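# Seat one blank on the fixture's pins, lying flat

## Task

Fit a single blank over both of the fixture's locating pins so that it sits flat on the rest pads, and keep the second blank off the fixture entirely.

## Robot and tools

Robot: two arms on a table. left_arm carries a two-finger gripper. right_arm carries a magnet gripper that holds only steel or iron. Each arm has a wrist camera: cam_left_wrist and cam_right_wrist, both 896x504. Bases in the scene frame: left_arm at (+0.044, +0.386, +0.013) m, right_arm at (+0.039, -0.389, +0.013) m, both nearly unrotated about z.

Frames. Scene frame: origin at table height midway between the arms, +z up, +x out over the table, left_arm toward +y. Every pose, velocity and offset for an arm is in that arm's own base frame. Reported positions can be off by a few centimetres, more at long reach. left_arm's end_effector_position is the point between the closed pads; the fingers point along the gripper's +z and close along its y; fingertips reach about 19 mm past that point when closed, 6 mm when fully open. right_arm's end_effector_position is the centre of the round magnet face, whose z axis points out of the face.

The 16-number row (used by both execute_actions and move). One flat list covers both arms, always all 16 numbers, each in [-1, 1]: left dx, dy, dz, rx, ry, rz, gripper position, force_limit, speed; then right dx, dy, dz, rx, ry, rz, magnet. The six pose numbers per arm are an offset, not a pose: they count from that arm's Hand target at the start of the action or move, along its base axes. 1.0 equals 0.6 m for dx/dy/dz and 180 degrees for rotation; rx, ry, rz form one rotation vector about the Hand target position. Within one action every row counts from the same start, and each new action or call starts from the new Hand target, so sending the same offset again moves further. All six zeros re-request the current Hand target. Gripper position is absolute: +1 fully open (85 mm), about -0.8 pads touching, -1 squeeze until blocked. force_limit and speed are -1..+1 (speed about 20 mm/s at -1, 85 at 0, 150 at +1; both start at +1); they only take effect when position changes by 0.01 or more. magnet: 1 on, 0 off; the tool keeps the last value. Zeros in gripper or magnet slots are real commands, so repeat the last values to keep them.

execute_actions(actions, cameras): actions is a list of actions; each action is a table of 1 to 15 rows, one per 1/30 s step, and the last row is held out to 15 steps (0.5 s). An empty list just reports state and images. cameras picks image sources: omitted/null/["all"] for all, [] for none.

move(target, speed, blend, stop_force, zero, blocking, cameras): straight-line path toward target, one 16-number row or a list of up to 15 rows, every row offset from the same Hand targets. speed in m/s, 0.002 to 3.6, default 0.25 (rotation up to twice that in rad/s); one value or one per target. blend in m rounds corners in a list. stop_force in N, 3 to 120, ends an arm's path when its wrist sensor feels that much push against the motion; unreliable while the end effector rotates; leave it out when backing off a contact. zero (default true) re-zeroes moving arms first. blocking=false returns after 0.5 s but cannot be combined with stop_force. Paths do not avoid obstacles or the other arm; keep paths away from an arm's own base. Result ends with a move: line (done, off_target, moving, held, fault) plus limits such as paced or held.

wait(seconds 0 to 10), stop() brakes a running move, zoom_image(camera, region [x0,y0,x1,y1] pixels, at most 504x504) enlarges the latest image, zero_wrist_force(arm) re-zeroes that sensor, read_manual gives licences only, finished_scene(scene) ends the scene irreversibly; the blank must then stay seated without the robot.

Reading results: per arm, end_effector_position (m), quat_wxyz, velocities, Hand target (last commanded pose after clipping; next offsets count from it), joint positions and torques, wrist force/torque in the end effector's axes plus the peak since last shown. Gripper object_status: 0 moving, 1 blocked while opening, 2 blocked while closing (a grip), 3 reached the requested opening or pads met. position_measured counts: 3 open, about 78 = 60 mm, 130 = 40 mm, 180 = 20 mm, 230 pads together. Magnet: magnet_out, magnet_back, part_present (1 when steel covers the centre within about 2.5 mm).

Practical points: orientation commands are clipped to 32 degrees from the current one per step; an arm may stop short of its target, so send the remaining distance. The magnet pulls about 120 N on flat steel covering its 31 mm centre, dropping quickly with gap; a light part can jump from about 10 mm, so switch on just above it. End just short of contact: a millimetre past it can hit the force limit. Avoid: dropping parts, releasing moving parts, fast impacts, hard pushes, arms touching each other, hard grips on parts still resting on something, anything leaving the table. About 150 N of outside force or a joint over its torque limit (wrist joints 26.3 N m) stops that arm for 10 s. Motors heating to 85 °C brake the arm for 30 to 60 s. Objects may occasionally be nudged by outside pushes.

Each tool is called after "Call:" as a command line: name --argument value for each argument, lists and objects as JSON in quotes; but a table of rows of numbers goes row by row, as --pt "numbers of a row", without its own name.

## Session

Call:
execute_actions --actions '[]'

Scene clock: 0.00 s.
left_arm: end_effector_position=(+0.2958, +0.4978, +0.3319) position_measured=3 object_status=3 end_effector_quat_wxyz=(-0.106, +0.149, +0.983, -0.021) | right_arm: end_effector_position=(+0.4243, -0.0191, +0.3698) magnet_out=0 magnet_back=1 part_present=0 end_effector_quat_wxyz=(-0.446, +0.886, -0.026, +0.125)
Joint positions: left_arm=[0.739 -1.316 1.251 -1.336 -1.433 1.028] | right_arm=[-0.762 -1.764 1.874 -1.114 -0.744 -0.957]
Joint velocities: within noise
Joint torques (N m): no reading
Motor temperatures (°C): left_arm=[30 24 27 29 37 30] | right_arm=[35 31 30 44 32 38]
Wrist force (N): no reading
Wrist torque (N m): no reading
Wrist force, peak (N): no reading
Hand target: left_arm +0.2958, +0.4978, +0.3319; -0.106, +0.149, +0.983, -0.021 | right_arm +0.4243, -0.0191, +0.3698; -0.446, +0.886, -0.026, +0.125

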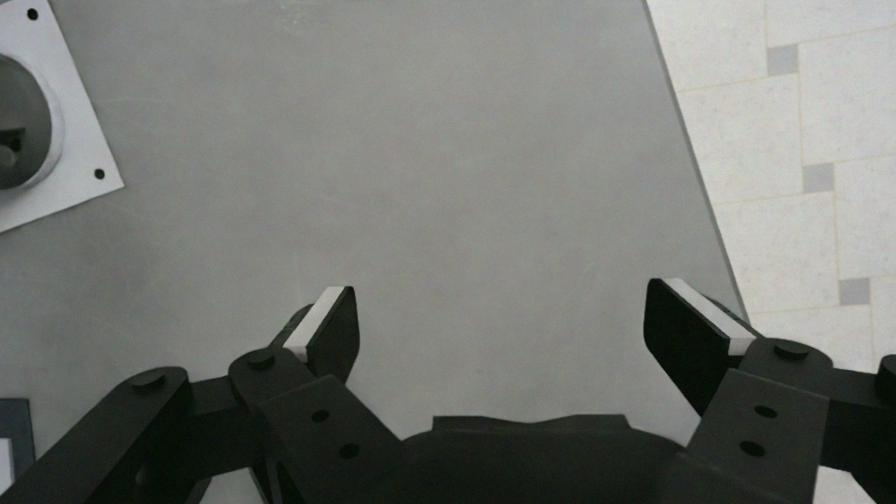

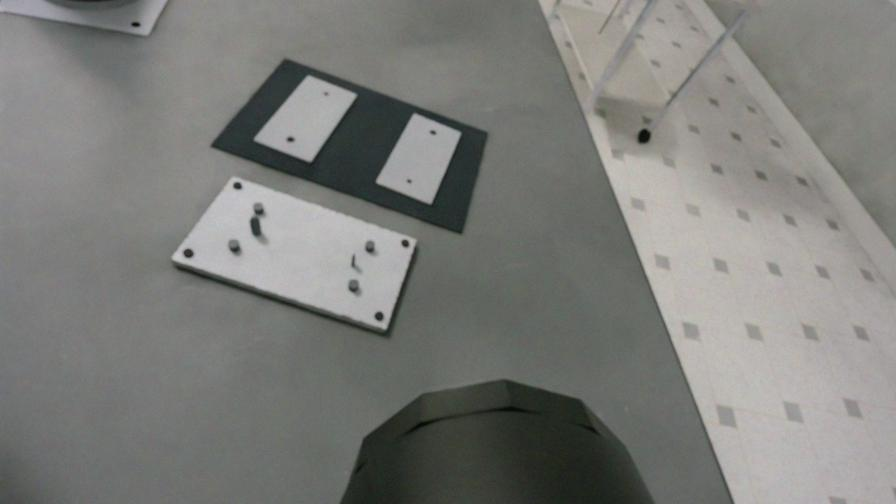

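Call:
move --target '[0,0,0,0,0,0,1,1,1,-0.06,0.35,0.06,-0.1645,0.293,-0.441,0]' --speed 0.6 --cameras '["cam_right_wrist"]'

Scene clock: 2.70 s.
left_arm: end_effector_position=(+0.2958, +0.4978, +0.3319) position_measured=3 object_status=3 end_effector_quat_wxyz=(-0.106, +0.149, +0.983, -0.021) | right_arm: end_effector_position=(+0.3883, +0.1909, +0.4058) magnet_out=0 magnet_back=1 part_present=0 end_effector_quat_wxyz=(+0.000, +0.706, -0.708, -0.001)
Joint positions: left_arm=[0.739 -1.316 1.251 -1.336 -1.433 1.028] | right_arm=[0.143 -1.759 1.697 -1.508 -1.57 1.716]
Joint velocities: within noise
Joint torques (N m): left_arm=[-0.65 -38.37 -26.08 -2.47 0.74 -0.01] | right_arm=[8.05 -9.22 -36.08 -1.14 -1.35 1.67]
Motor temperatures (°C): left_arm=[30 24 27 29 37 30] | right_arm=[35 31 30 44 31 38]
Wrist force (N): left_arm=[-0.1 0.1 -0.1] | right_arm=[-0.3 -0.9 -1.0]
Wrist torque (N m): left_arm=[0.01 0.01 0.00] | right_arm=[0.05 -0.05 -0.25]
Wrist force, peak (N): left_arm=[0.1 0.3 0.1] | right_arm=[-0.9 -1.4 -0.8]
Hand target: left_arm +0.2958, +0.4978, +0.3319; -0.106, +0.149, +0.983, -0.021 | right_arm +0.3883, +0.1909, +0.4058; +0.000, +0.706, -0.708, -0.001
Off the commanded pose: left_arm 0.000 m, 0 deg | right_arm 0.000 m, 0 deg.
move: done
Images, in order (width x height): cam_right_wrist 896x504.

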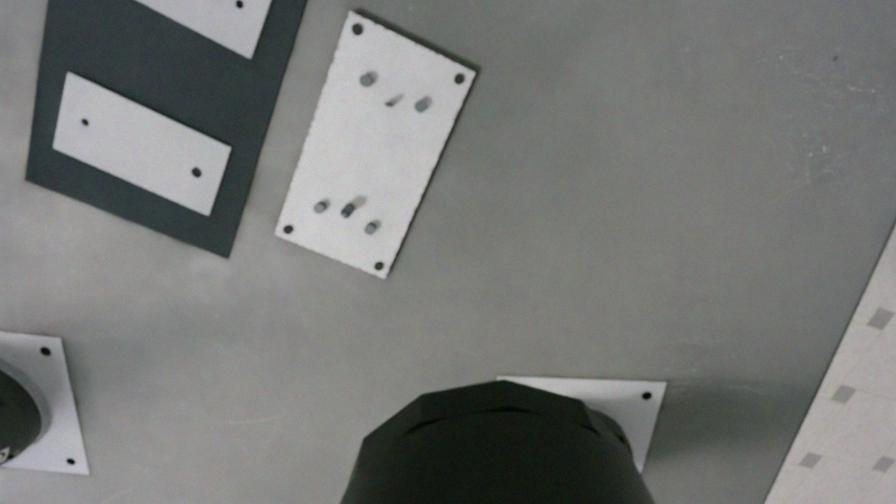

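Call:
move --target '[0,0,0,0,0,0,1,1,1,-0.0285,0.1195,-0.341,0,0,-0.1256,0]' --speed 0.5 --cameras '["cam_right_wrist"]'

Call:
zoom_image --camera "cam_right_wrist" --region '[338, 0, 538, 200]'

Call:
move --target '[0,0,0,0,0,0,1,1,1,-0.1795,0.0747,0,0,0,0,0]' --speed 0.4 --cameras '["cam_right_wrist"]'

Call:
zoom_image --camera "cam_right_wrist" --region '[338, 0, 538, 200]'

Call:
move --target '[0,0,0,0,0,0,1,1,1,0.0453,0.2737,-0.03,0,0,0,0]' --speed 0.5 --cameras '["cam_right_wrist"]'

Call:
zoom_image --camera "cam_right_wrist" --region '[338, 0, 538, 200]'

Call:
move --target '[0,0,0,0,0,0,1,1,1,0.0765,0.1778,0,0,0,0,0]' --speed 0.4 --cameras '["cam_right_wrist"]'

Call:
zoom_image --camera "cam_right_wrist" --region '[338, 0, 538, 200]'

Scene clock: 6.07 s.
left_arm: end_effector_position=(+0.2958, +0.4978, +0.3319) position_measured=3 object_status=3 end_effector_quat_wxyz=(-0.106, +0.149, +0.983, -0.021) | right_arm: end_effector_position=(+0.3712, +0.2626, +0.2013) magnet_out=0 magnet_back=1 part_present=0 end_effector_quat_wxyz=(+0.000, -0.554, +0.832, +0.001)
Joint positions: left_arm=[0.739 -1.316 1.251 -1.336 -1.433 1.028] | right_arm=[0.318 -1.592 2.092 -2.07 -1.57 2.285]
Joint velocities: within noise
Joint torques (N m): left_arm=[-1.11 -38.65 -25.85 -2.33 1.27 0.36] | right_arm=[9.09 -12.62 -13.36 -4.81 -1.39 1.68]
Motor temperatures (°C): left_arm=[30 24 27 29 37 30] | right_arm=[35 31 30 44 31 38]
Wrist force (N): left_arm=[0.1 -0.1 0.0] | right_arm=[0.1 -0.9 -0.6]
Wrist torque (N m): left_arm=[-0.02 -0.02 0.00] | right_arm=[0.02 -0.07 -0.24]
Wrist force, peak (N): left_arm=[-0.2 -0.3 0.1] | right_arm=[0.5 -1.5 -2.7]
Hand target: left_arm +0.2958, +0.4978, +0.3319; -0.106, +0.149, +0.983, -0.021 | right_arm +0.3712, +0.2626, +0.2012; +0.000, -0.554, +0.833, +0.001
Off the commanded pose: left_arm 0.000 m, 0 deg | right_arm 0.000 m, 0 deg.
move: done
Images, in order (width x height): cam_right_wrist 896x504.

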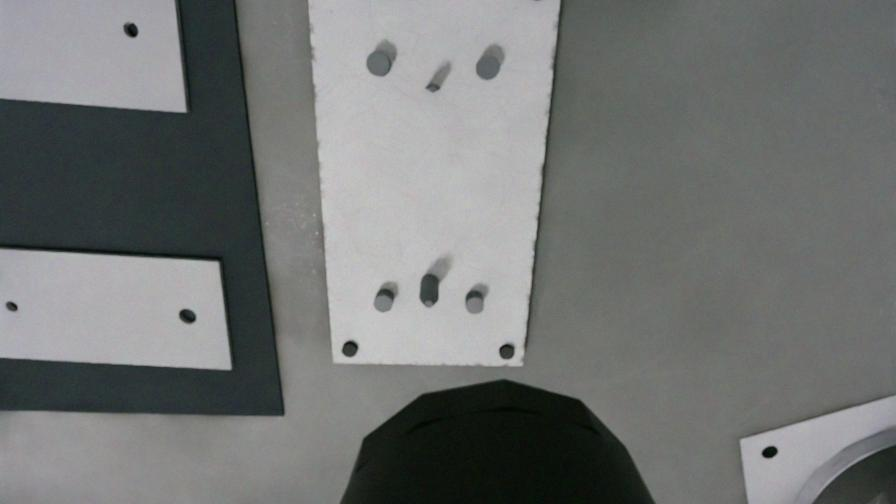

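Scaled by 2.520 from the camera's 896x504 image, which has a finer 1280x720 frame.

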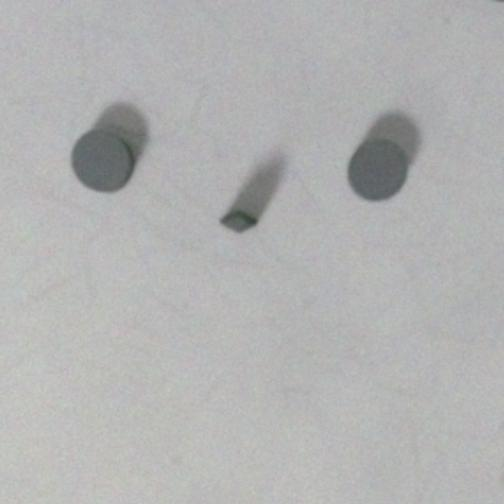

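Scene clock: 7.17 s.
left_arm: end_effector_position=(+0.2958, +0.4978, +0.3319) position_measured=3 object_status=3 end_effector_quat_wxyz=(-0.106, +0.149, +0.983, -0.021) | right_arm: end_effector_position=(+0.2637, +0.3074, +0.2012) magnet_out=0 magnet_back=1 part_present=0 end_effector_quat_wxyz=(+0.000, -0.554, +0.833, +0.001)
Joint positions: left_arm=[0.739 -1.316 1.251 -1.336 -1.433 1.028] | right_arm=[0.526 -1.722 2.208 -2.057 -1.569 2.493]
Joint velocities: within noise
Joint torques (N m): left_arm=[-2.99 -38.75 -27.1 -2.19 1.16 -0.12] | right_arm=[8.09 -23.31 -12.91 -1.08 -1.44 1.36]
Motor temperatures (°C): left_arm=[30 24 27 29 37 30] | right_arm=[35 31 30 44 31 38]
Wrist force (N): left_arm=[0.0 -0.2 0.0] | right_arm=[-0.1 -0.6 -0.8]
Wrist torque (N m): left_arm=[-0.03 0.00 0.00] | right_arm=[0.04 -0.02 -0.24]
Wrist force, peak (N): left_arm=[-0.1 -0.1 0.3] | right_arm=[-0.2 -2.5 -0.8]
Hand target: left_arm +0.2958, +0.4978, +0.3319; -0.106, +0.149, +0.983, -0.021 | right_arm +0.2635, +0.3074, +0.2012; +0.000, -0.554, +0.833, +0.001
Off the commanded pose: left_arm 0.000 m, 0 deg | right_arm 0.000 m, 0 deg.
move: done
Images, in order (width x height): cam_right_wrist 896x504.

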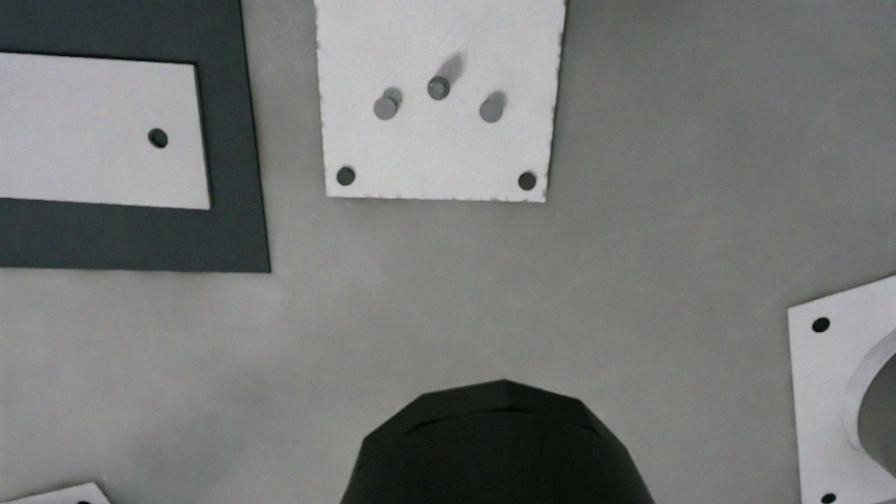

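Scaled by 2.520 from the camera's 896x504 image, which has a finer 1280x720 frame.

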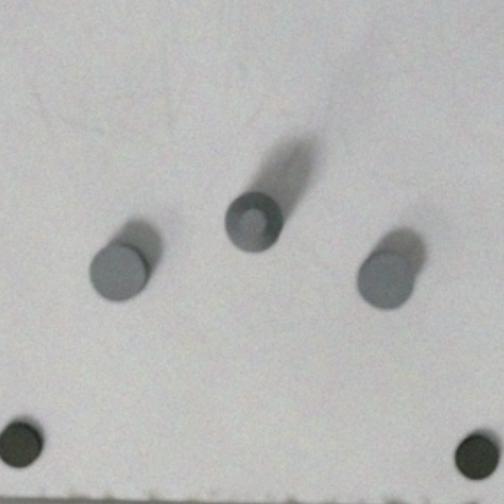

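Scene clock: 8.43 s.
left_arm: end_effector_position=(+0.2958, +0.4978, +0.3319) position_measured=3 object_status=3 end_effector_quat_wxyz=(-0.106, +0.149, +0.983, -0.021) | right_arm: end_effector_position=(+0.2907, +0.4716, +0.1832) magnet_out=0 magnet_back=1 part_present=0 end_effector_quat_wxyz=(+0.000, -0.554, +0.833, +0.001)
Joint positions: left_arm=[0.739 -1.316 1.251 -1.336 -1.433 1.028] | right_arm=[0.775 -1.339 1.859 -2.09 -1.569 2.742]
Joint velocities: within noise
Joint torques (N m): left_arm=[-3.43 -38.78 -25.34 -2.05 1.45 0.28] | right_arm=[7.46 -24.76 -32.52 -1.2 -1.64 1.41]
Motor temperatures (°C): left_arm=[30 24 27 29 37 30] | right_arm=[35 31 30 44 31 38]
Wrist force (N): left_arm=[-0.1 0.0 -0.1] | right_arm=[-0.3 -1.1 -0.5]
Wrist torque (N m): left_arm=[-0.01 0.02 0.00] | right_arm=[0.04 -0.05 -0.22]
Wrist force, peak (N): left_arm=[-0.3 0.1 -0.1] | right_arm=[1.4 -1.3 -1.1]
Hand target: left_arm +0.2958, +0.4978, +0.3319; -0.106, +0.149, +0.983, -0.021 | right_arm +0.2907, +0.4717, +0.1832; +0.000, -0.554, +0.833, +0.001
Off the commanded pose: left_arm 0.000 m, 0 deg | right_arm 0.000 m, 0 deg.
move: done
Images, in order (width x height): cam_right_wrist 896x504.

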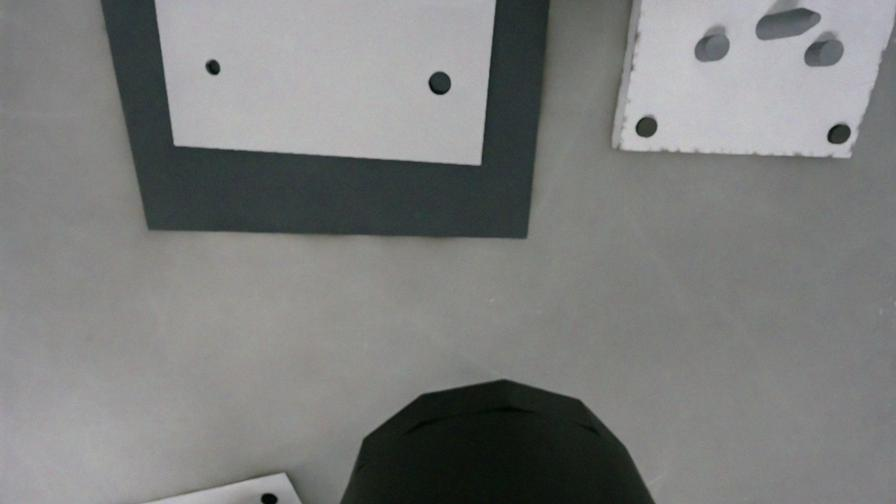

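Scaled by 2.520 from the camera's 896x504 image, which has a finer 1280x720 frame.

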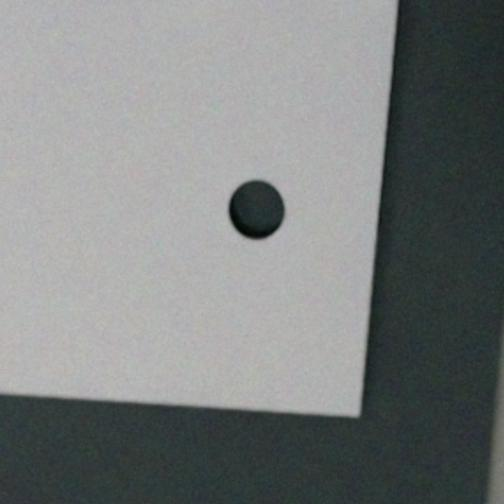

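Scene clock: 9.63 s.
left_arm: end_effector_position=(+0.2958, +0.4978, +0.3319) position_measured=3 object_status=3 end_effector_quat_wxyz=(-0.106, +0.149, +0.983, -0.021) | right_arm: end_effector_position=(+0.3366, +0.5783, +0.1832) magnet_out=0 magnet_back=1 part_present=0 end_effector_quat_wxyz=(+0.000, -0.554, +0.833, +0.001)
Joint positions: left_arm=[0.739 -1.316 1.251 -1.336 -1.433 1.028] | right_arm=[0.843 -1.089 1.503 -1.985 -1.569 2.81]
Joint velocities: within noise
Joint torques (N m): left_arm=[-3 -39.73 -27.35 -2.03 1.57 0.37] | right_arm=[7.5 -36.83 -32.71 -1.09 -1.38 1.56]
Motor temperatures (°C): left_arm=[30 24 27 29 37 30] | right_arm=[35 31 30 44 31 38]
Wrist force (N): left_arm=[-0.3 0.0 0.0] | right_arm=[-0.2 -0.6 -0.2]
Wrist torque (N m): left_arm=[0.01 0.05 0.00] | right_arm=[0.08 -0.08 -0.23]
Wrist force, peak (N): left_arm=[-0.3 0.0 -0.2] | right_arm=[-1.7 -1.1 -0.1]
Hand target: left_arm +0.2958, +0.4978, +0.3319; -0.106, +0.149, +0.983, -0.021 | right_arm +0.3366, +0.5783, +0.1832; +0.000, -0.554, +0.833, +0.001
Off the commanded pose: left_arm 0.000 m, 0 deg | right_arm 0.000 m, 0 deg.
move: done
Images, in order (width x height): cam_right_wrist 896x504.

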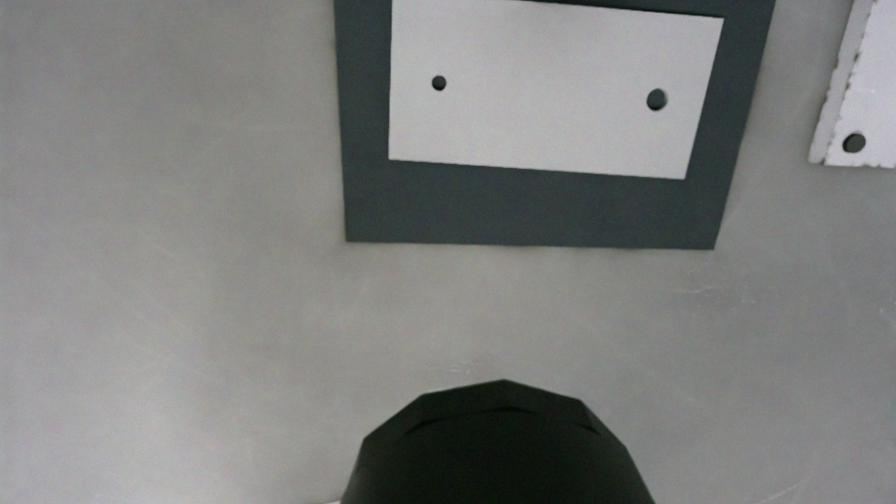

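Scaled by 2.520 from the camera's 896x504 image, which has a finer 1280x720 frame.

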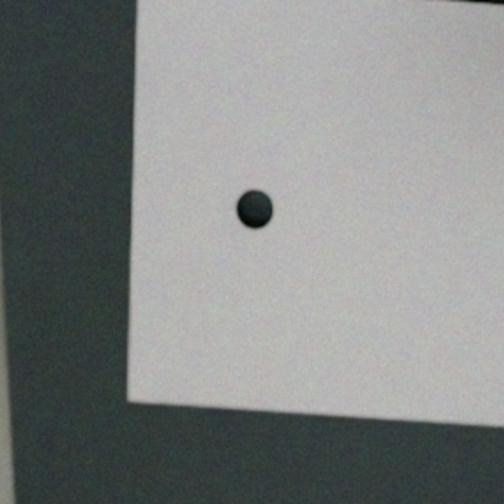

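Call:
move --target '[0,0,0,0,0,0,1,1,1,0.0773,-0.1143,-0.298,0,0,0.4967,0]' --speed 0.5 --cameras '["cam_right_wrist"]'

Call:
move --target '[0,0,0,0,0,0,1,1,1,0,0,-0.035,0,0,0,0]' --speed 0.008 --stop_force 4 --cameras '["cam_right_wrist"]'

Scene clock: 12.40 s.
left_arm: end_effector_position=(+0.2958, +0.4978, +0.3319) position_measured=3 object_status=3 end_effector_quat_wxyz=(-0.106, +0.149, +0.983, -0.021) | right_arm: end_effector_position=(+0.3830, +0.5098, +0.0044) magnet_out=0 magnet_back=1 part_present=0 end_effector_quat_wxyz=(+0.001, +0.979, -0.202, +0.000)
Joint positions: left_arm=[0.739 -1.316 1.251 -1.336 -1.433 1.028] | right_arm=[0.716 -0.902 1.746 -2.414 -1.571 1.123]
Joint velocities: within noise
Joint torques (N m): left_arm=[-4.38 -39.32 -25.28 -1.86 1.33 0.07] | right_arm=[-7.51 -36.48 -8.38 -4.81 1.42 -2.07]
Motor temperatures (°C): left_arm=[30 24 27 29 37 30] | right_arm=[35 31 30 44 31 38]
Wrist force (N): left_arm=[0.0 -0.1 0.1] | right_arm=[0.5 -0.8 -0.3]
Wrist torque (N m): left_arm=[-0.02 0.00 0.00] | right_arm=[0.08 -0.11 -0.23]
Wrist force, peak (N): left_arm=[-0.1 -0.3 0.3] | right_arm=[-0.3 -1.1 -0.6]
Hand target: left_arm +0.2958, +0.4978, +0.3319; -0.106, +0.149, +0.983, -0.021 | right_arm +0.3830, +0.5098, +0.0044; +0.001, +0.979, -0.202, +0.000
Off the commanded pose: left_arm 0.000 m, 0 deg | right_arm 0.000 m, 0 deg.
move: done
Images, in order (width x height): cam_right_wrist 896x504.

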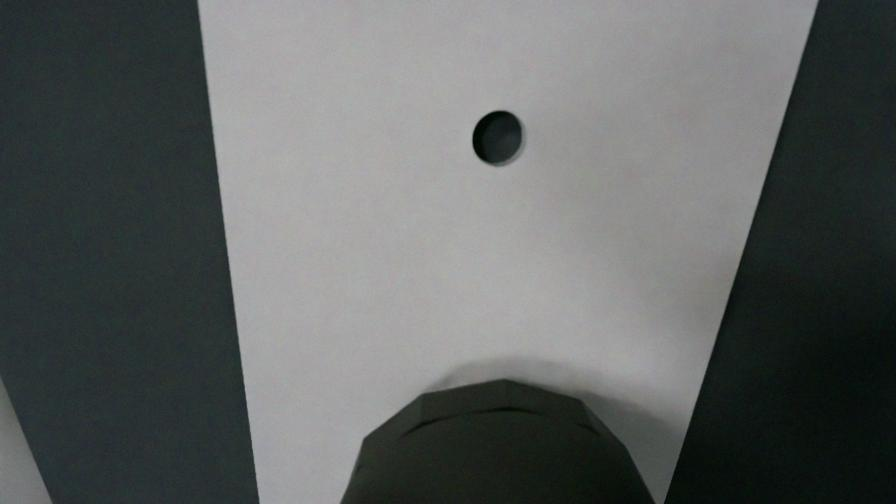

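Scene clock: 14.87 s.
left_arm: end_effector_position=(+0.2958, +0.4978, +0.3319) position_measured=3 object_status=3 end_effector_quat_wxyz=(-0.106, +0.149, +0.983, -0.021) | right_arm: end_effector_position=(+0.3830, +0.5097, -0.0063) magnet_out=0 magnet_back=1 part_present=0 end_effector_quat_wxyz=(+0.001, +0.979, -0.202, +0.000)
Joint positions: left_arm=[0.739 -1.316 1.251 -1.336 -1.433 1.028] | right_arm=[0.716 -0.882 1.748 -2.435 -1.571 1.123]
Joint velocities: within noise
Joint torques (N m): left_arm=[-5.31 -39.31 -27.15 -1.74 1.76 0.27] | right_arm=[-8.23 -52.51 -19.8 -1.04 1.06 -1.84]
Motor temperatures (°C): left_arm=[30 24 27 29 37 30] | right_arm=[35 31 30 44 31 38]
Wrist force (N): left_arm=[-0.1 0.0 0.1] | right_arm=[0.7 -1.9 -1.2]
Wrist torque (N m): left_arm=[0.00 0.01 0.01] | right_arm=[0.11 -0.08 -0.25]
Wrist force, peak (N): left_arm=[-0.2 0.1 0.3] | right_arm=[-3.7 10.5 -19.0]
Hand target: left_arm +0.2958, +0.4978, +0.3319; -0.106, +0.149, +0.983, -0.021 | right_arm +0.3830, +0.5098, -0.0063; +0.001, +0.979, -0.202, +0.000 (not the last commanded pose)
Off the commanded pose: left_arm 0.000 m, 0 deg | right_arm 0.010 m, 0 deg.
move: contact (right_arm)
Images, in order (width x height): cam_right_wrist 896x504.

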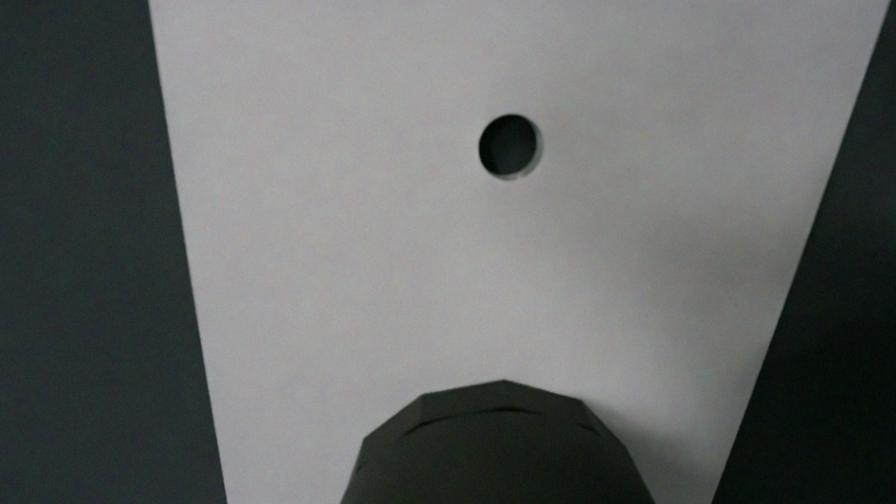

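Call:
move --target '[0,0,0,0,0,0,1,1,1,0,0,0.16,0,0,0,1]' --speed 0.15 --cameras '[]'

Call:
move --target '[0,0,0,0,0,0,1,1,1,0.0,-0.4002,-0.03,0,0,-0.4891,1]' --speed 0.35 --cameras '["cam_right_wrist"]'

Call:
zoom_image --camera "cam_right_wrist" --region '[408, 50, 608, 250]'

Scene clock: 16.40 s.
left_arm: end_effector_position=(+0.2958, +0.4978, +0.3319) position_measured=3 object_status=3 end_effector_quat_wxyz=(-0.106, +0.149, +0.983, -0.021) | right_arm: end_effector_position=(+0.3830, +0.5098, +0.0896) magnet_out=1 magnet_back=0 part_present=1 end_effector_quat_wxyz=(+0.001, +0.979, -0.202, +0.000)
Joint positions: left_arm=[0.739 -1.316 1.251 -1.336 -1.433 1.028] | right_arm=[0.716 -1.041 1.703 -2.232 -1.571 1.123]
Joint velocities: within noise
Joint torques (N m): left_arm=[-6.05 -39.67 -25.67 -1.5 1.55 0.1] | right_arm=[-8.41 -51.64 -31 -1.56 -0.12 -1.76]
Motor temperatures (°C): left_arm=[30 24 27 29 37 30] | right_arm=[35 31 30 44 31 38]
Wrist force (N): left_arm=[0.0 -0.1 -0.1] | right_arm=[0.2 -0.7 3.6]
Wrist torque (N m): left_arm=[-0.02 0.00 0.00] | right_arm=[0.08 -0.08 -0.19]
Wrist force, peak (N): left_arm=[-0.1 0.0 0.4] | right_arm=[0.4 -0.8 5.4]
Hand target: left_arm +0.2958, +0.4978, +0.3319; -0.106, +0.149, +0.983, -0.021 | right_arm +0.3830, +0.5098, +0.0897; +0.001, +0.979, -0.202, +0.000
Off the commanded pose: left_arm 0.000 m, 0 deg | right_arm 0.000 m, 0 deg.
move: done
No camera images: "cameras" was empty.

Scene clock: 19.30 s.
left_arm: end_effector_position=(+0.2958, +0.4978, +0.3319) position_measured=3 object_status=3 end_effector_quat_wxyz=(-0.106, +0.149, +0.983, -0.021) | right_arm: end_effector_position=(+0.3830, +0.2697, +0.0717) magnet_out=1 magnet_back=0 part_present=1 end_effector_quat_wxyz=(+0.000, -0.564, +0.826, +0.001)
Joint positions: left_arm=[0.739 -1.316 1.251 -1.336 -1.433 1.028] | right_arm=[0.324 -1.326 2.217 -2.461 -1.57 2.267]
Joint velocities: within noise
Joint torques (N m): left_arm=[-6.43 -40.4 -26.81 -1.71 1.42 0.28] | right_arm=[-7.46 -36.2 -10.69 -5.18 -1.17 1.52]
Motor temperatures (°C): left_arm=[30 24 27 29 37 30] | right_arm=[35 31 30 44 31 38]
Wrist force (N): left_arm=[0.0 0.1 0.1] | right_arm=[-0.1 -1.1 3.4]
Wrist torque (N m): left_arm=[0.01 -0.01 0.00] | right_arm=[0.05 -0.02 -0.27]
Wrist force, peak (N): left_arm=[-0.3 0.0 -0.3] | right_arm=[-0.1 -0.4 3.9]
Hand target: left_arm +0.2958, +0.4978, +0.3319; -0.106, +0.149, +0.983, -0.021 | right_arm +0.3830, +0.2696, +0.0717; +0.000, -0.564, +0.826, +0.001
Off the commanded pose: left_arm 0.000 m, 0 deg | right_arm 0.000 m, 0 deg.
move: done
Images, in order (width x height): cam_right_wrist 896x504.

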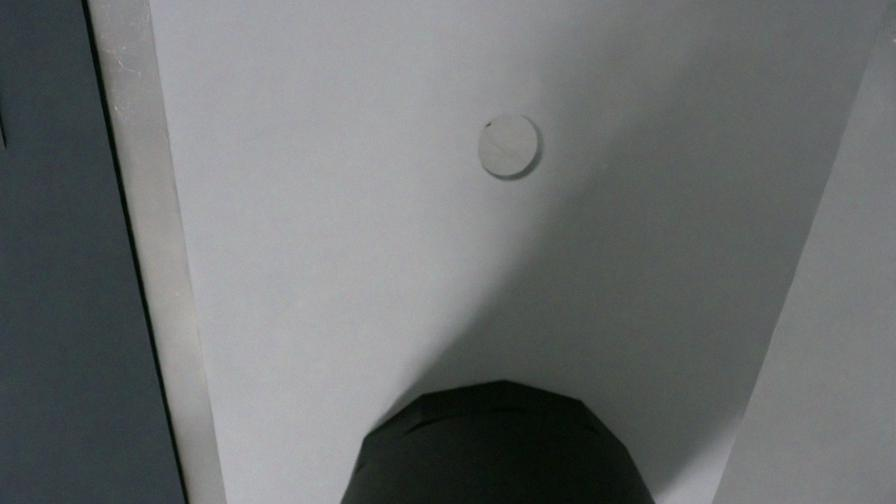

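Scaled by 2.520 from the camera's 896x504 image, which has a finer 1280x720 frame.

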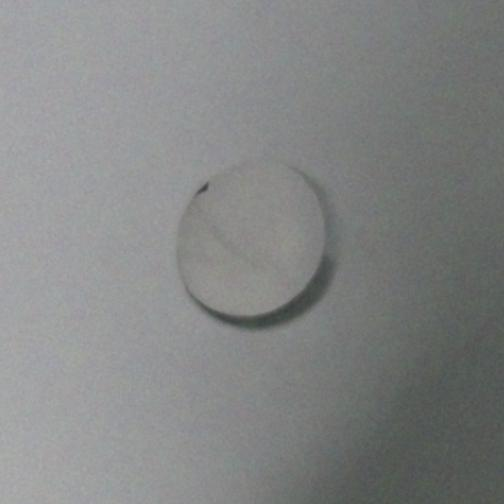

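Call:
move --target '[0,0,0,0,0,0,1,1,1,0.0,0,-0.0662,0,0,0,1]' --speed 0.06 --cameras '[]'

Call:
move --target '[0,0,0,0,0,0,1,1,1,0,0,-0.035,0,0,0,1]' --speed 0.008 --stop_force 4 --cameras '["cam_right_wrist"]'

Call:
zoom_image --camera "cam_right_wrist" --region '[408, 50, 608, 250]'

Scene clock: 20.70 s.
left_arm: end_effector_position=(+0.2958, +0.4978, +0.3319) position_measured=3 object_status=3 end_effector_quat_wxyz=(-0.106, +0.149, +0.983, -0.021) | right_arm: end_effector_position=(+0.3830, +0.2696, +0.0321) magnet_out=1 magnet_back=0 part_present=1 end_effector_quat_wxyz=(+0.000, -0.564, +0.826, +0.001)
Joint positions: left_arm=[0.739 -1.316 1.251 -1.336 -1.433 1.028] | right_arm=[0.324 -1.23 2.244 -2.583 -1.57 2.268]
Joint velocities: within noise
Joint torques (N m): left_arm=[-7.11 -40.63 -25.91 -1.5 1.44 0.06] | right_arm=[3.3 -23.23 -7.62 -5.18 -1.24 -0.75]
Motor temperatures (°C): left_arm=[30 24 27 29 37 30] | right_arm=[35 31 30 44 31 38]
Wrist force (N): left_arm=[0.1 0.1 0.0] | right_arm=[0.3 -1.0 3.3]
Wrist torque (N m): left_arm=[0.01 -0.01 0.00] | right_arm=[0.02 -0.08 -0.22]
Wrist force, peak (N): left_arm=[0.0 0.1 0.4] | right_arm=[0.2 -1.0 3.9]
Hand target: left_arm +0.2958, +0.4978, +0.3319; -0.106, +0.149, +0.983, -0.021 | right_arm +0.3830, +0.2696, +0.0320; +0.000, -0.564, +0.826, +0.001
Off the commanded pose: left_arm 0.000 m, 0 deg | right_arm 0.000 m, 0 deg.
move: done
No camera images: "cameras" was empty.

Scene clock: 22.70 s.
left_arm: end_effector_position=(+0.2958, +0.4978, +0.3319) position_measured=3 object_status=3 end_effector_quat_wxyz=(-0.106, +0.149, +0.983, -0.021) | right_arm: end_effector_position=(+0.3830, +0.2696, +0.0255) magnet_out=1 magnet_back=0 part_present=1 end_effector_quat_wxyz=(+0.000, -0.564, +0.826, +0.001)
Joint positions: left_arm=[0.739 -1.316 1.251 -1.336 -1.433 1.028] | right_arm=[0.324 -1.213 2.247 -2.603 -1.57 2.268]
Joint velocities: within noise
Joint torques (N m): left_arm=[-9.11 -41.56 -25.27 -1.28 1.46 0.16] | right_arm=[-0.56 -39.49 -24.59 -2.37 -0.91 0.35]
Motor temperatures (°C): left_arm=[30 24 27 29 37 30] | right_arm=[35 31 30 44 31 38]
Wrist force (N): left_arm=[0.0 0.1 0.0] | right_arm=[1.1 1.3 4.3]
Wrist torque (N m): left_arm=[0.02 0.00 0.00] | right_arm=[0.03 -0.05 -0.29]
Wrist force, peak (N): left_arm=[-0.1 -0.3 -0.2] | right_arm=[2.4 5.7 -1.9]
Hand target: left_arm +0.2958, +0.4978, +0.3319; -0.106, +0.149, +0.983, -0.021 | right_arm +0.3830, +0.2696, +0.0255; +0.000, -0.564, +0.826, +0.001 (not the last commanded pose)
Off the commanded pose: left_arm 0.000 m, 0 deg | right_arm 0.015 m, 0 deg.
move: contact (right_arm)
Images, in order (width x height): cam_right_wrist 896x504.

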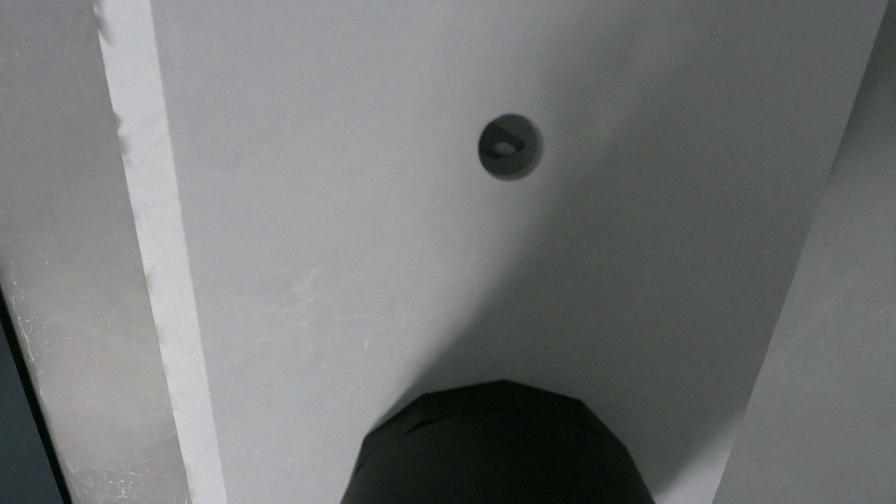

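Scaled by 2.520 from the camera's 896x504 image, which has a finer 1280x720 frame.

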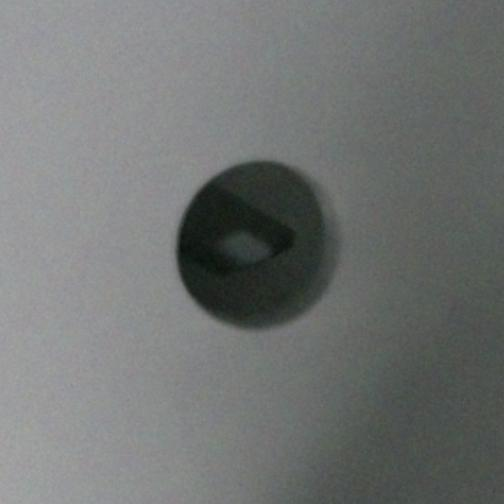

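Call:
move --pt "0 0 0 0 0 0 1 1 1 0.0 0 0.002 0 0 0 1" --pt "0 0 0 0 0 0 1 1 1 -0.0016 0.0001 0.002 0 0 0 1" --speed 0.02 --cameras '[]'

Call:
move --target '[0,0,0,0,0,0,1,1,1,0,0,-0.03,0,0,0,1]' --speed 0.008 --stop_force 4 --cameras '["cam_right_wrist"]'

Call:
zoom_image --camera "cam_right_wrist" --region '[408, 50, 608, 250]'

Scene clock: 23.67 s.
left_arm: end_effector_position=(+0.2958, +0.4978, +0.3319) position_measured=3 object_status=3 end_effector_quat_wxyz=(-0.106, +0.149, +0.983, -0.021) | right_arm: end_effector_position=(+0.3821, +0.2697, +0.0267) magnet_out=1 magnet_back=0 part_present=1 end_effector_quat_wxyz=(+0.000, -0.564, +0.826, +0.001)
Joint positions: left_arm=[0.739 -1.316 1.251 -1.336 -1.433 1.028] | right_arm=[0.325 -1.218 2.248 -2.6 -1.57 2.268]
Joint velocities: within noise
Joint torques (N m): left_arm=[-9.99 -40.21 -25.11 -1.31 1.41 -0.07] | right_arm=[5.38 -38.15 -5.9 -5.28 -0.91 1.56]
Motor temperatures (°C): left_arm=[30 24 27 29 37 30] | right_arm=[35 31 30 44 31 38]
Wrist force (N): left_arm=[0.0 0.0 -0.1] | right_arm=[0.1 -1.1 3.3]
Wrist torque (N m): left_arm=[0.00 0.00 0.00] | right_arm=[0.02 -0.06 -0.23]
Wrist force, peak (N): left_arm=[-0.2 -0.2 0.1] | right_arm=[1.1 1.4 4.4]
Hand target: left_arm +0.2958, +0.4978, +0.3319; -0.106, +0.149, +0.983, -0.021 | right_arm +0.3820, +0.2697, +0.0267; +0.000, -0.564, +0.826, +0.001
Off the commanded pose: left_arm 0.000 m, 0 deg | right_arm 0.000 m, 0 deg.
move: done
No camera images: "cameras" was empty.

Scene clock: 25.87 s.
left_arm: end_effector_position=(+0.2958, +0.4978, +0.3319) position_measured=3 object_status=3 end_effector_quat_wxyz=(-0.106, +0.149, +0.983, -0.021) | right_arm: end_effector_position=(+0.3820, +0.2697, +0.0201) magnet_out=1 magnet_back=0 part_present=1 end_effector_quat_wxyz=(+0.000, -0.564, +0.826, +0.001)
Joint positions: left_arm=[0.739 -1.316 1.251 -1.336 -1.433 1.028] | right_arm=[0.325 -1.2 2.251 -2.621 -1.57 2.269]
Joint velocities: within noise
Joint torques (N m): left_arm=[-9.13 -39.82 -25.85 -1.04 1.35 0.38] | right_arm=[3.31 -40 -18.37 0.08 -0.91 1.39]
Motor temperatures (°C): left_arm=[30 24 27 29 37 30] | right_arm=[35 31 30 44 31 38]
Wrist force (N): left_arm=[-0.1 0.0 0.0] | right_arm=[-6.1 -8.6 7.9]
Wrist torque (N m): left_arm=[-0.01 0.02 0.00] | right_arm=[0.23 -0.08 -0.48]
Wrist force, peak (N): left_arm=[0.0 0.2 -0.3] | right_arm=[-8.6 -11.2 10.5]
Hand target: left_arm +0.2958, +0.4978, +0.3319; -0.106, +0.149, +0.983, -0.021 | right_arm +0.3820, +0.2697, +0.0201; +0.000, -0.564, +0.826, +0.001 (not the last commanded pose)
Off the commanded pose: left_arm 0.000 m, 0 deg | right_arm 0.011 m, 0 deg.
move: contact (right_arm)
Images, in order (width x height): cam_right_wrist 896x504.

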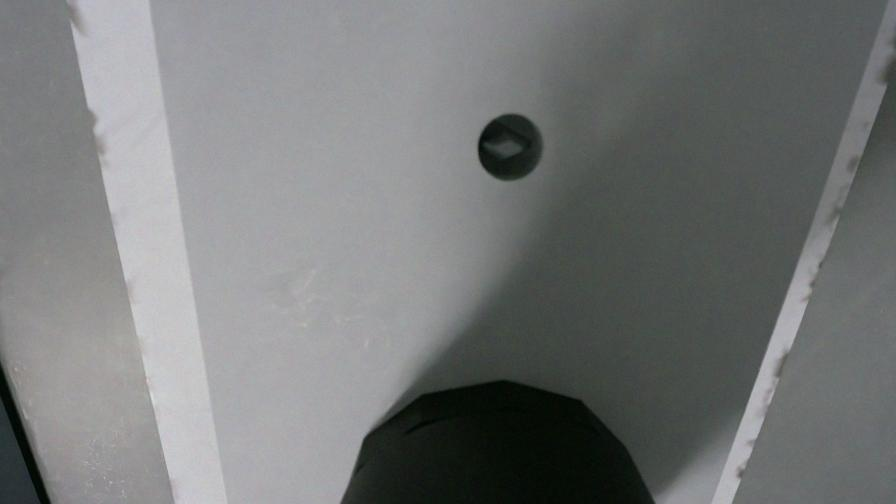

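Scaled by 2.520 from the camera's 896x504 image, which has a finer 1280x720 frame.

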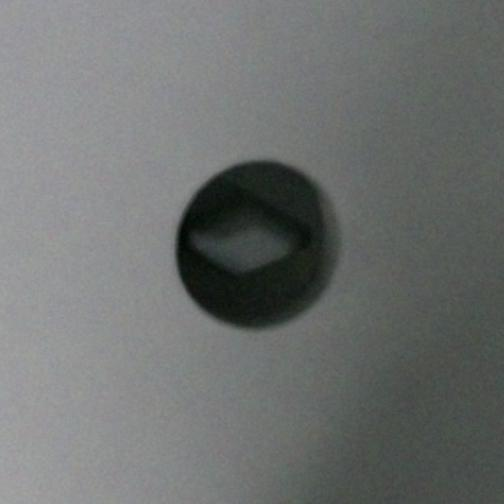

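Call:
move --target '[0,0,0,0,0,0,1,1,1,0.0009,0.0001,0.001,0,0,0.0012,1]' --speed 0.02 --cameras '[]'

Call:
move --target '[0,0,0,0,0,0,1,1,1,0,0,-0.03,0,0,0,1]' --speed 0.008 --stop_force 5 --cameras '["cam_right_wrist"]'

Call:
zoom_image --camera "cam_right_wrist" --region '[408, 50, 608, 250]'

Scene clock: 26.83 s.
left_arm: end_effector_position=(+0.2958, +0.4978, +0.3319) position_measured=3 object_status=3 end_effector_quat_wxyz=(-0.106, +0.149, +0.983, -0.021) | right_arm: end_effector_position=(+0.3825, +0.2698, +0.0206) magnet_out=1 magnet_back=0 part_present=1 end_effector_quat_wxyz=(+0.000, -0.565, +0.825, +0.001)
Joint positions: left_arm=[0.739 -1.316 1.251 -1.336 -1.433 1.028] | right_arm=[0.325 -1.201 2.25 -2.619 -1.57 2.265]
Joint velocities: within noise
Joint torques (N m): left_arm=[-9.7 -39.86 -26.32 -1.22 1.32 0.2] | right_arm=[-9.71 -40.85 -26.84 -2.12 -1.03 -1.9]
Motor temperatures (°C): left_arm=[30 24 27 29 37 30] | right_arm=[35 31 30 44 31 38]
Wrist force (N): left_arm=[0.1 0.0 0.1] | right_arm=[-1.2 3.0 4.5]
Wrist torque (N m): left_arm=[0.00 -0.01 0.01] | right_arm=[0.16 -0.06 -0.18]
Wrist force, peak (N): left_arm=[-0.2 0.0 0.2] | right_arm=[-6.3 -8.8 7.8]
Hand target: left_arm +0.2958, +0.4978, +0.3319; -0.106, +0.149, +0.983, -0.021 | right_arm +0.3826, +0.2698, +0.0207; +0.000, -0.565, +0.825, +0.001
Off the commanded pose: left_arm 0.000 m, 0 deg | right_arm 0.000 m, 0 deg.
move: done
No camera images: "cameras" was empty.

Scene clock: 27.87 s.
left_arm: end_effector_position=(+0.2958, +0.4978, +0.3319) position_measured=3 object_status=3 end_effector_quat_wxyz=(-0.106, +0.149, +0.983, -0.021) | right_arm: end_effector_position=(+0.3826, +0.2698, +0.0205) magnet_out=1 magnet_back=0 part_present=1 end_effector_quat_wxyz=(+0.000, -0.565, +0.825, +0.001)
Joint positions: left_arm=[0.739 -1.316 1.251 -1.336 -1.433 1.028] | right_arm=[0.325 -1.201 2.25 -2.619 -1.57 2.265]
Joint velocities: within noise
Joint torques (N m): left_arm=[-8.69 -41.08 -26.56 -1.04 1.29 0.13] | right_arm=[-8.52 -41.98 -20.52 -2.56 -1.15 -0.31]
Motor temperatures (°C): left_arm=[30 24 27 29 37 30] | right_arm=[35 31 30 44 31 38]
Wrist force (N): left_arm=[0.0 -0.1 0.0] | right_arm=[-1.1 5.8 7.5]
Wrist torque (N m): left_arm=[-0.01 0.00 0.00] | right_arm=[0.29 -0.03 -0.19]
Wrist force, peak (N): left_arm=[-0.1 0.1 0.2] | right_arm=[1.5 10.6 1.6]
Hand target: left_arm +0.2958, +0.4978, +0.3319; -0.106, +0.149, +0.983, -0.021 | right_arm +0.3826, +0.2698, +0.0205; +0.000, -0.565, +0.825, +0.001 (not the last commanded pose)
Off the commanded pose: left_arm 0.000 m, 0 deg | right_arm 0.018 m, 0 deg.
move: contact (right_arm)
Images, in order (width x height): cam_right_wrist 896x504.

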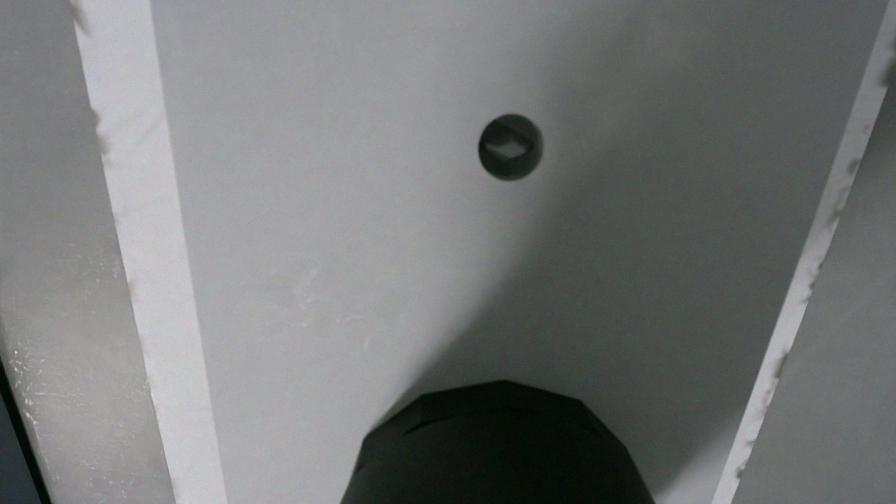

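Scaled by 2.520 from the camera's 896x504 image, which has a finer 1280x720 frame.

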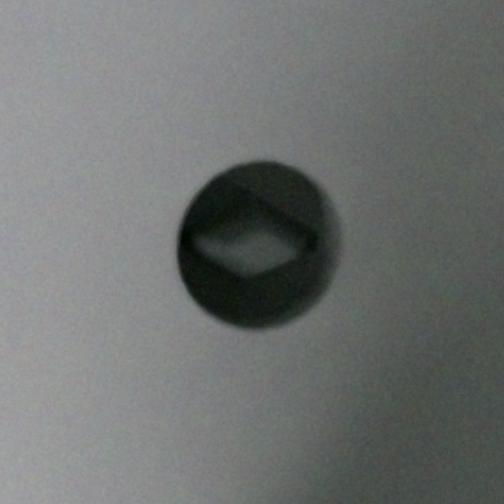

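Call:
move --target '[0,0,0,0,0,0,1,1,1,-0.0004,0.00015,0.0003,0,0,0,1]' --speed 0.02 --cameras '[]'

Call:
move --target '[0,0,0,0,0,0,1,1,1,0,0,-0.03,0,0,0,1]' --speed 0.008 --stop_force 7 --cameras '["cam_right_wrist"]'

Call:
zoom_image --camera "cam_right_wrist" --region '[408, 50, 608, 250]'

Scene clock: 28.73 s.
left_arm: end_effector_position=(+0.2958, +0.4978, +0.3319) position_measured=3 object_status=3 end_effector_quat_wxyz=(-0.106, +0.149, +0.983, -0.021) | right_arm: end_effector_position=(+0.3824, +0.2698, +0.0207) magnet_out=1 magnet_back=0 part_present=1 end_effector_quat_wxyz=(+0.000, -0.565, +0.825, +0.001)
Joint positions: left_arm=[0.739 -1.316 1.251 -1.336 -1.433 1.028] | right_arm=[0.325 -1.201 2.25 -2.619 -1.57 2.265]
Joint velocities: within noise
Joint torques (N m): left_arm=[-8.95 -40.08 -26.16 -0.79 1.64 0.15] | right_arm=[7.54 -40.25 -6.8 -1.68 -1.1 1.64]
Motor temperatures (°C): left_arm=[30 24 27 29 37 30] | right_arm=[35 31 30 44 31 38]
Wrist force (N): left_arm=[0.0 -0.2 0.0] | right_arm=[0.1 -0.7 3.3]
Wrist torque (N m): left_arm=[-0.03 0.01 0.00] | right_arm=[0.06 -0.06 -0.24]
Wrist force, peak (N): left_arm=[0.0 0.3 -0.2] | right_arm=[-0.7 6.7 7.3]
Hand target: left_arm +0.2958, +0.4978, +0.3319; -0.106, +0.149, +0.983, -0.021 | right_arm +0.3823, +0.2699, +0.0206; +0.000, -0.565, +0.825, +0.001
Off the commanded pose: left_arm 0.000 m, 0 deg | right_arm 0.000 m, 0 deg.
move: done
No camera images: "cameras" was empty.

Scene clock: 31.03 s.
left_arm: end_effector_position=(+0.2958, +0.4978, +0.3319) position_measured=3 object_status=3 end_effector_quat_wxyz=(-0.106, +0.149, +0.983, -0.021) | right_arm: end_effector_position=(+0.3823, +0.2699, +0.0133) magnet_out=1 magnet_back=0 part_present=1 end_effector_quat_wxyz=(+0.000, -0.565, +0.825, +0.001)
Joint positions: left_arm=[0.739 -1.316 1.251 -1.336 -1.433 1.028] | right_arm=[0.325 -1.182 2.253 -2.641 -1.57 2.265]
Joint velocities: within noise
Joint torques (N m): left_arm=[-9.26 -40.96 -26.31 -1.06 1.41 0.03] | right_arm=[-0.54 -37.57 -23.01 -1.59 1.08 0.93]
Motor temperatures (°C): left_arm=[30 24 27 29 37 30] | right_arm=[35 31 30 44 31 38]
Wrist force (N): left_arm=[-0.1 0.0 0.0] | right_arm=[0.1 -0.7 0.7]
Wrist torque (N m): left_arm=[0.00 0.01 0.00] | right_arm=[0.30 -0.01 -0.26]
Wrist force, peak (N): left_arm=[0.3 0.0 0.2] | right_arm=[12.4 11.6 -31.7]
Hand target: left_arm +0.2958, +0.4978, +0.3319; -0.106, +0.149, +0.983, -0.021 | right_arm +0.3823, +0.2699, +0.0133; +0.000, -0.565, +0.825, +0.001 (not the last commanded pose)
Off the commanded pose: left_arm 0.000 m, 0 deg | right_arm 0.011 m, 0 deg.
move: contact (right_arm)
Images, in order (width x height): cam_right_wrist 896x504.

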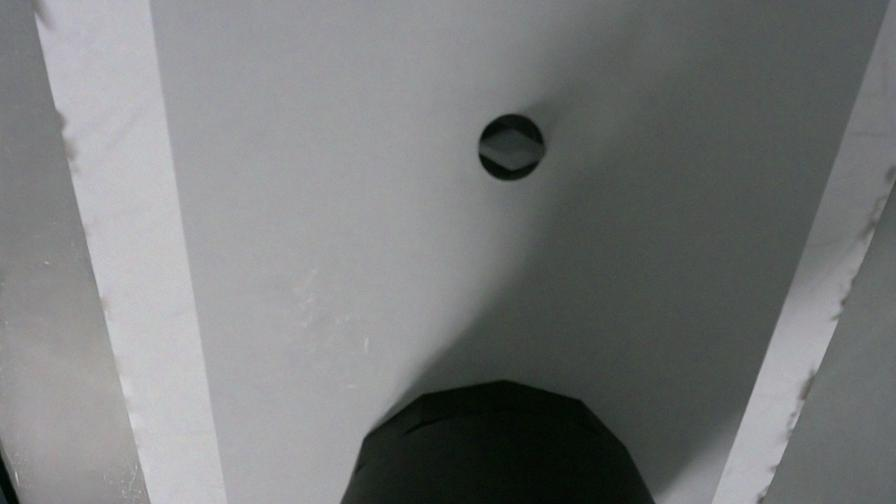

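Scaled by 2.520 from the camera's 896x504 image, which has a finer 1280x720 frame.

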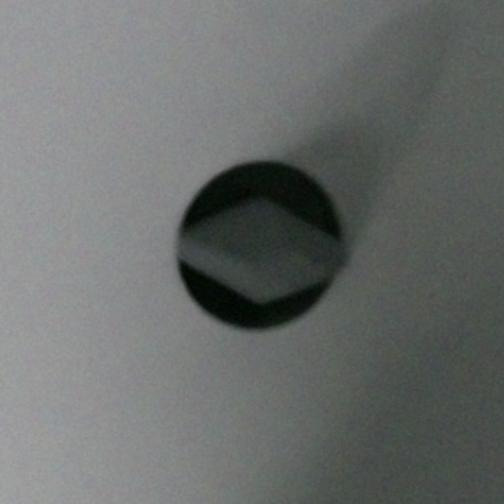

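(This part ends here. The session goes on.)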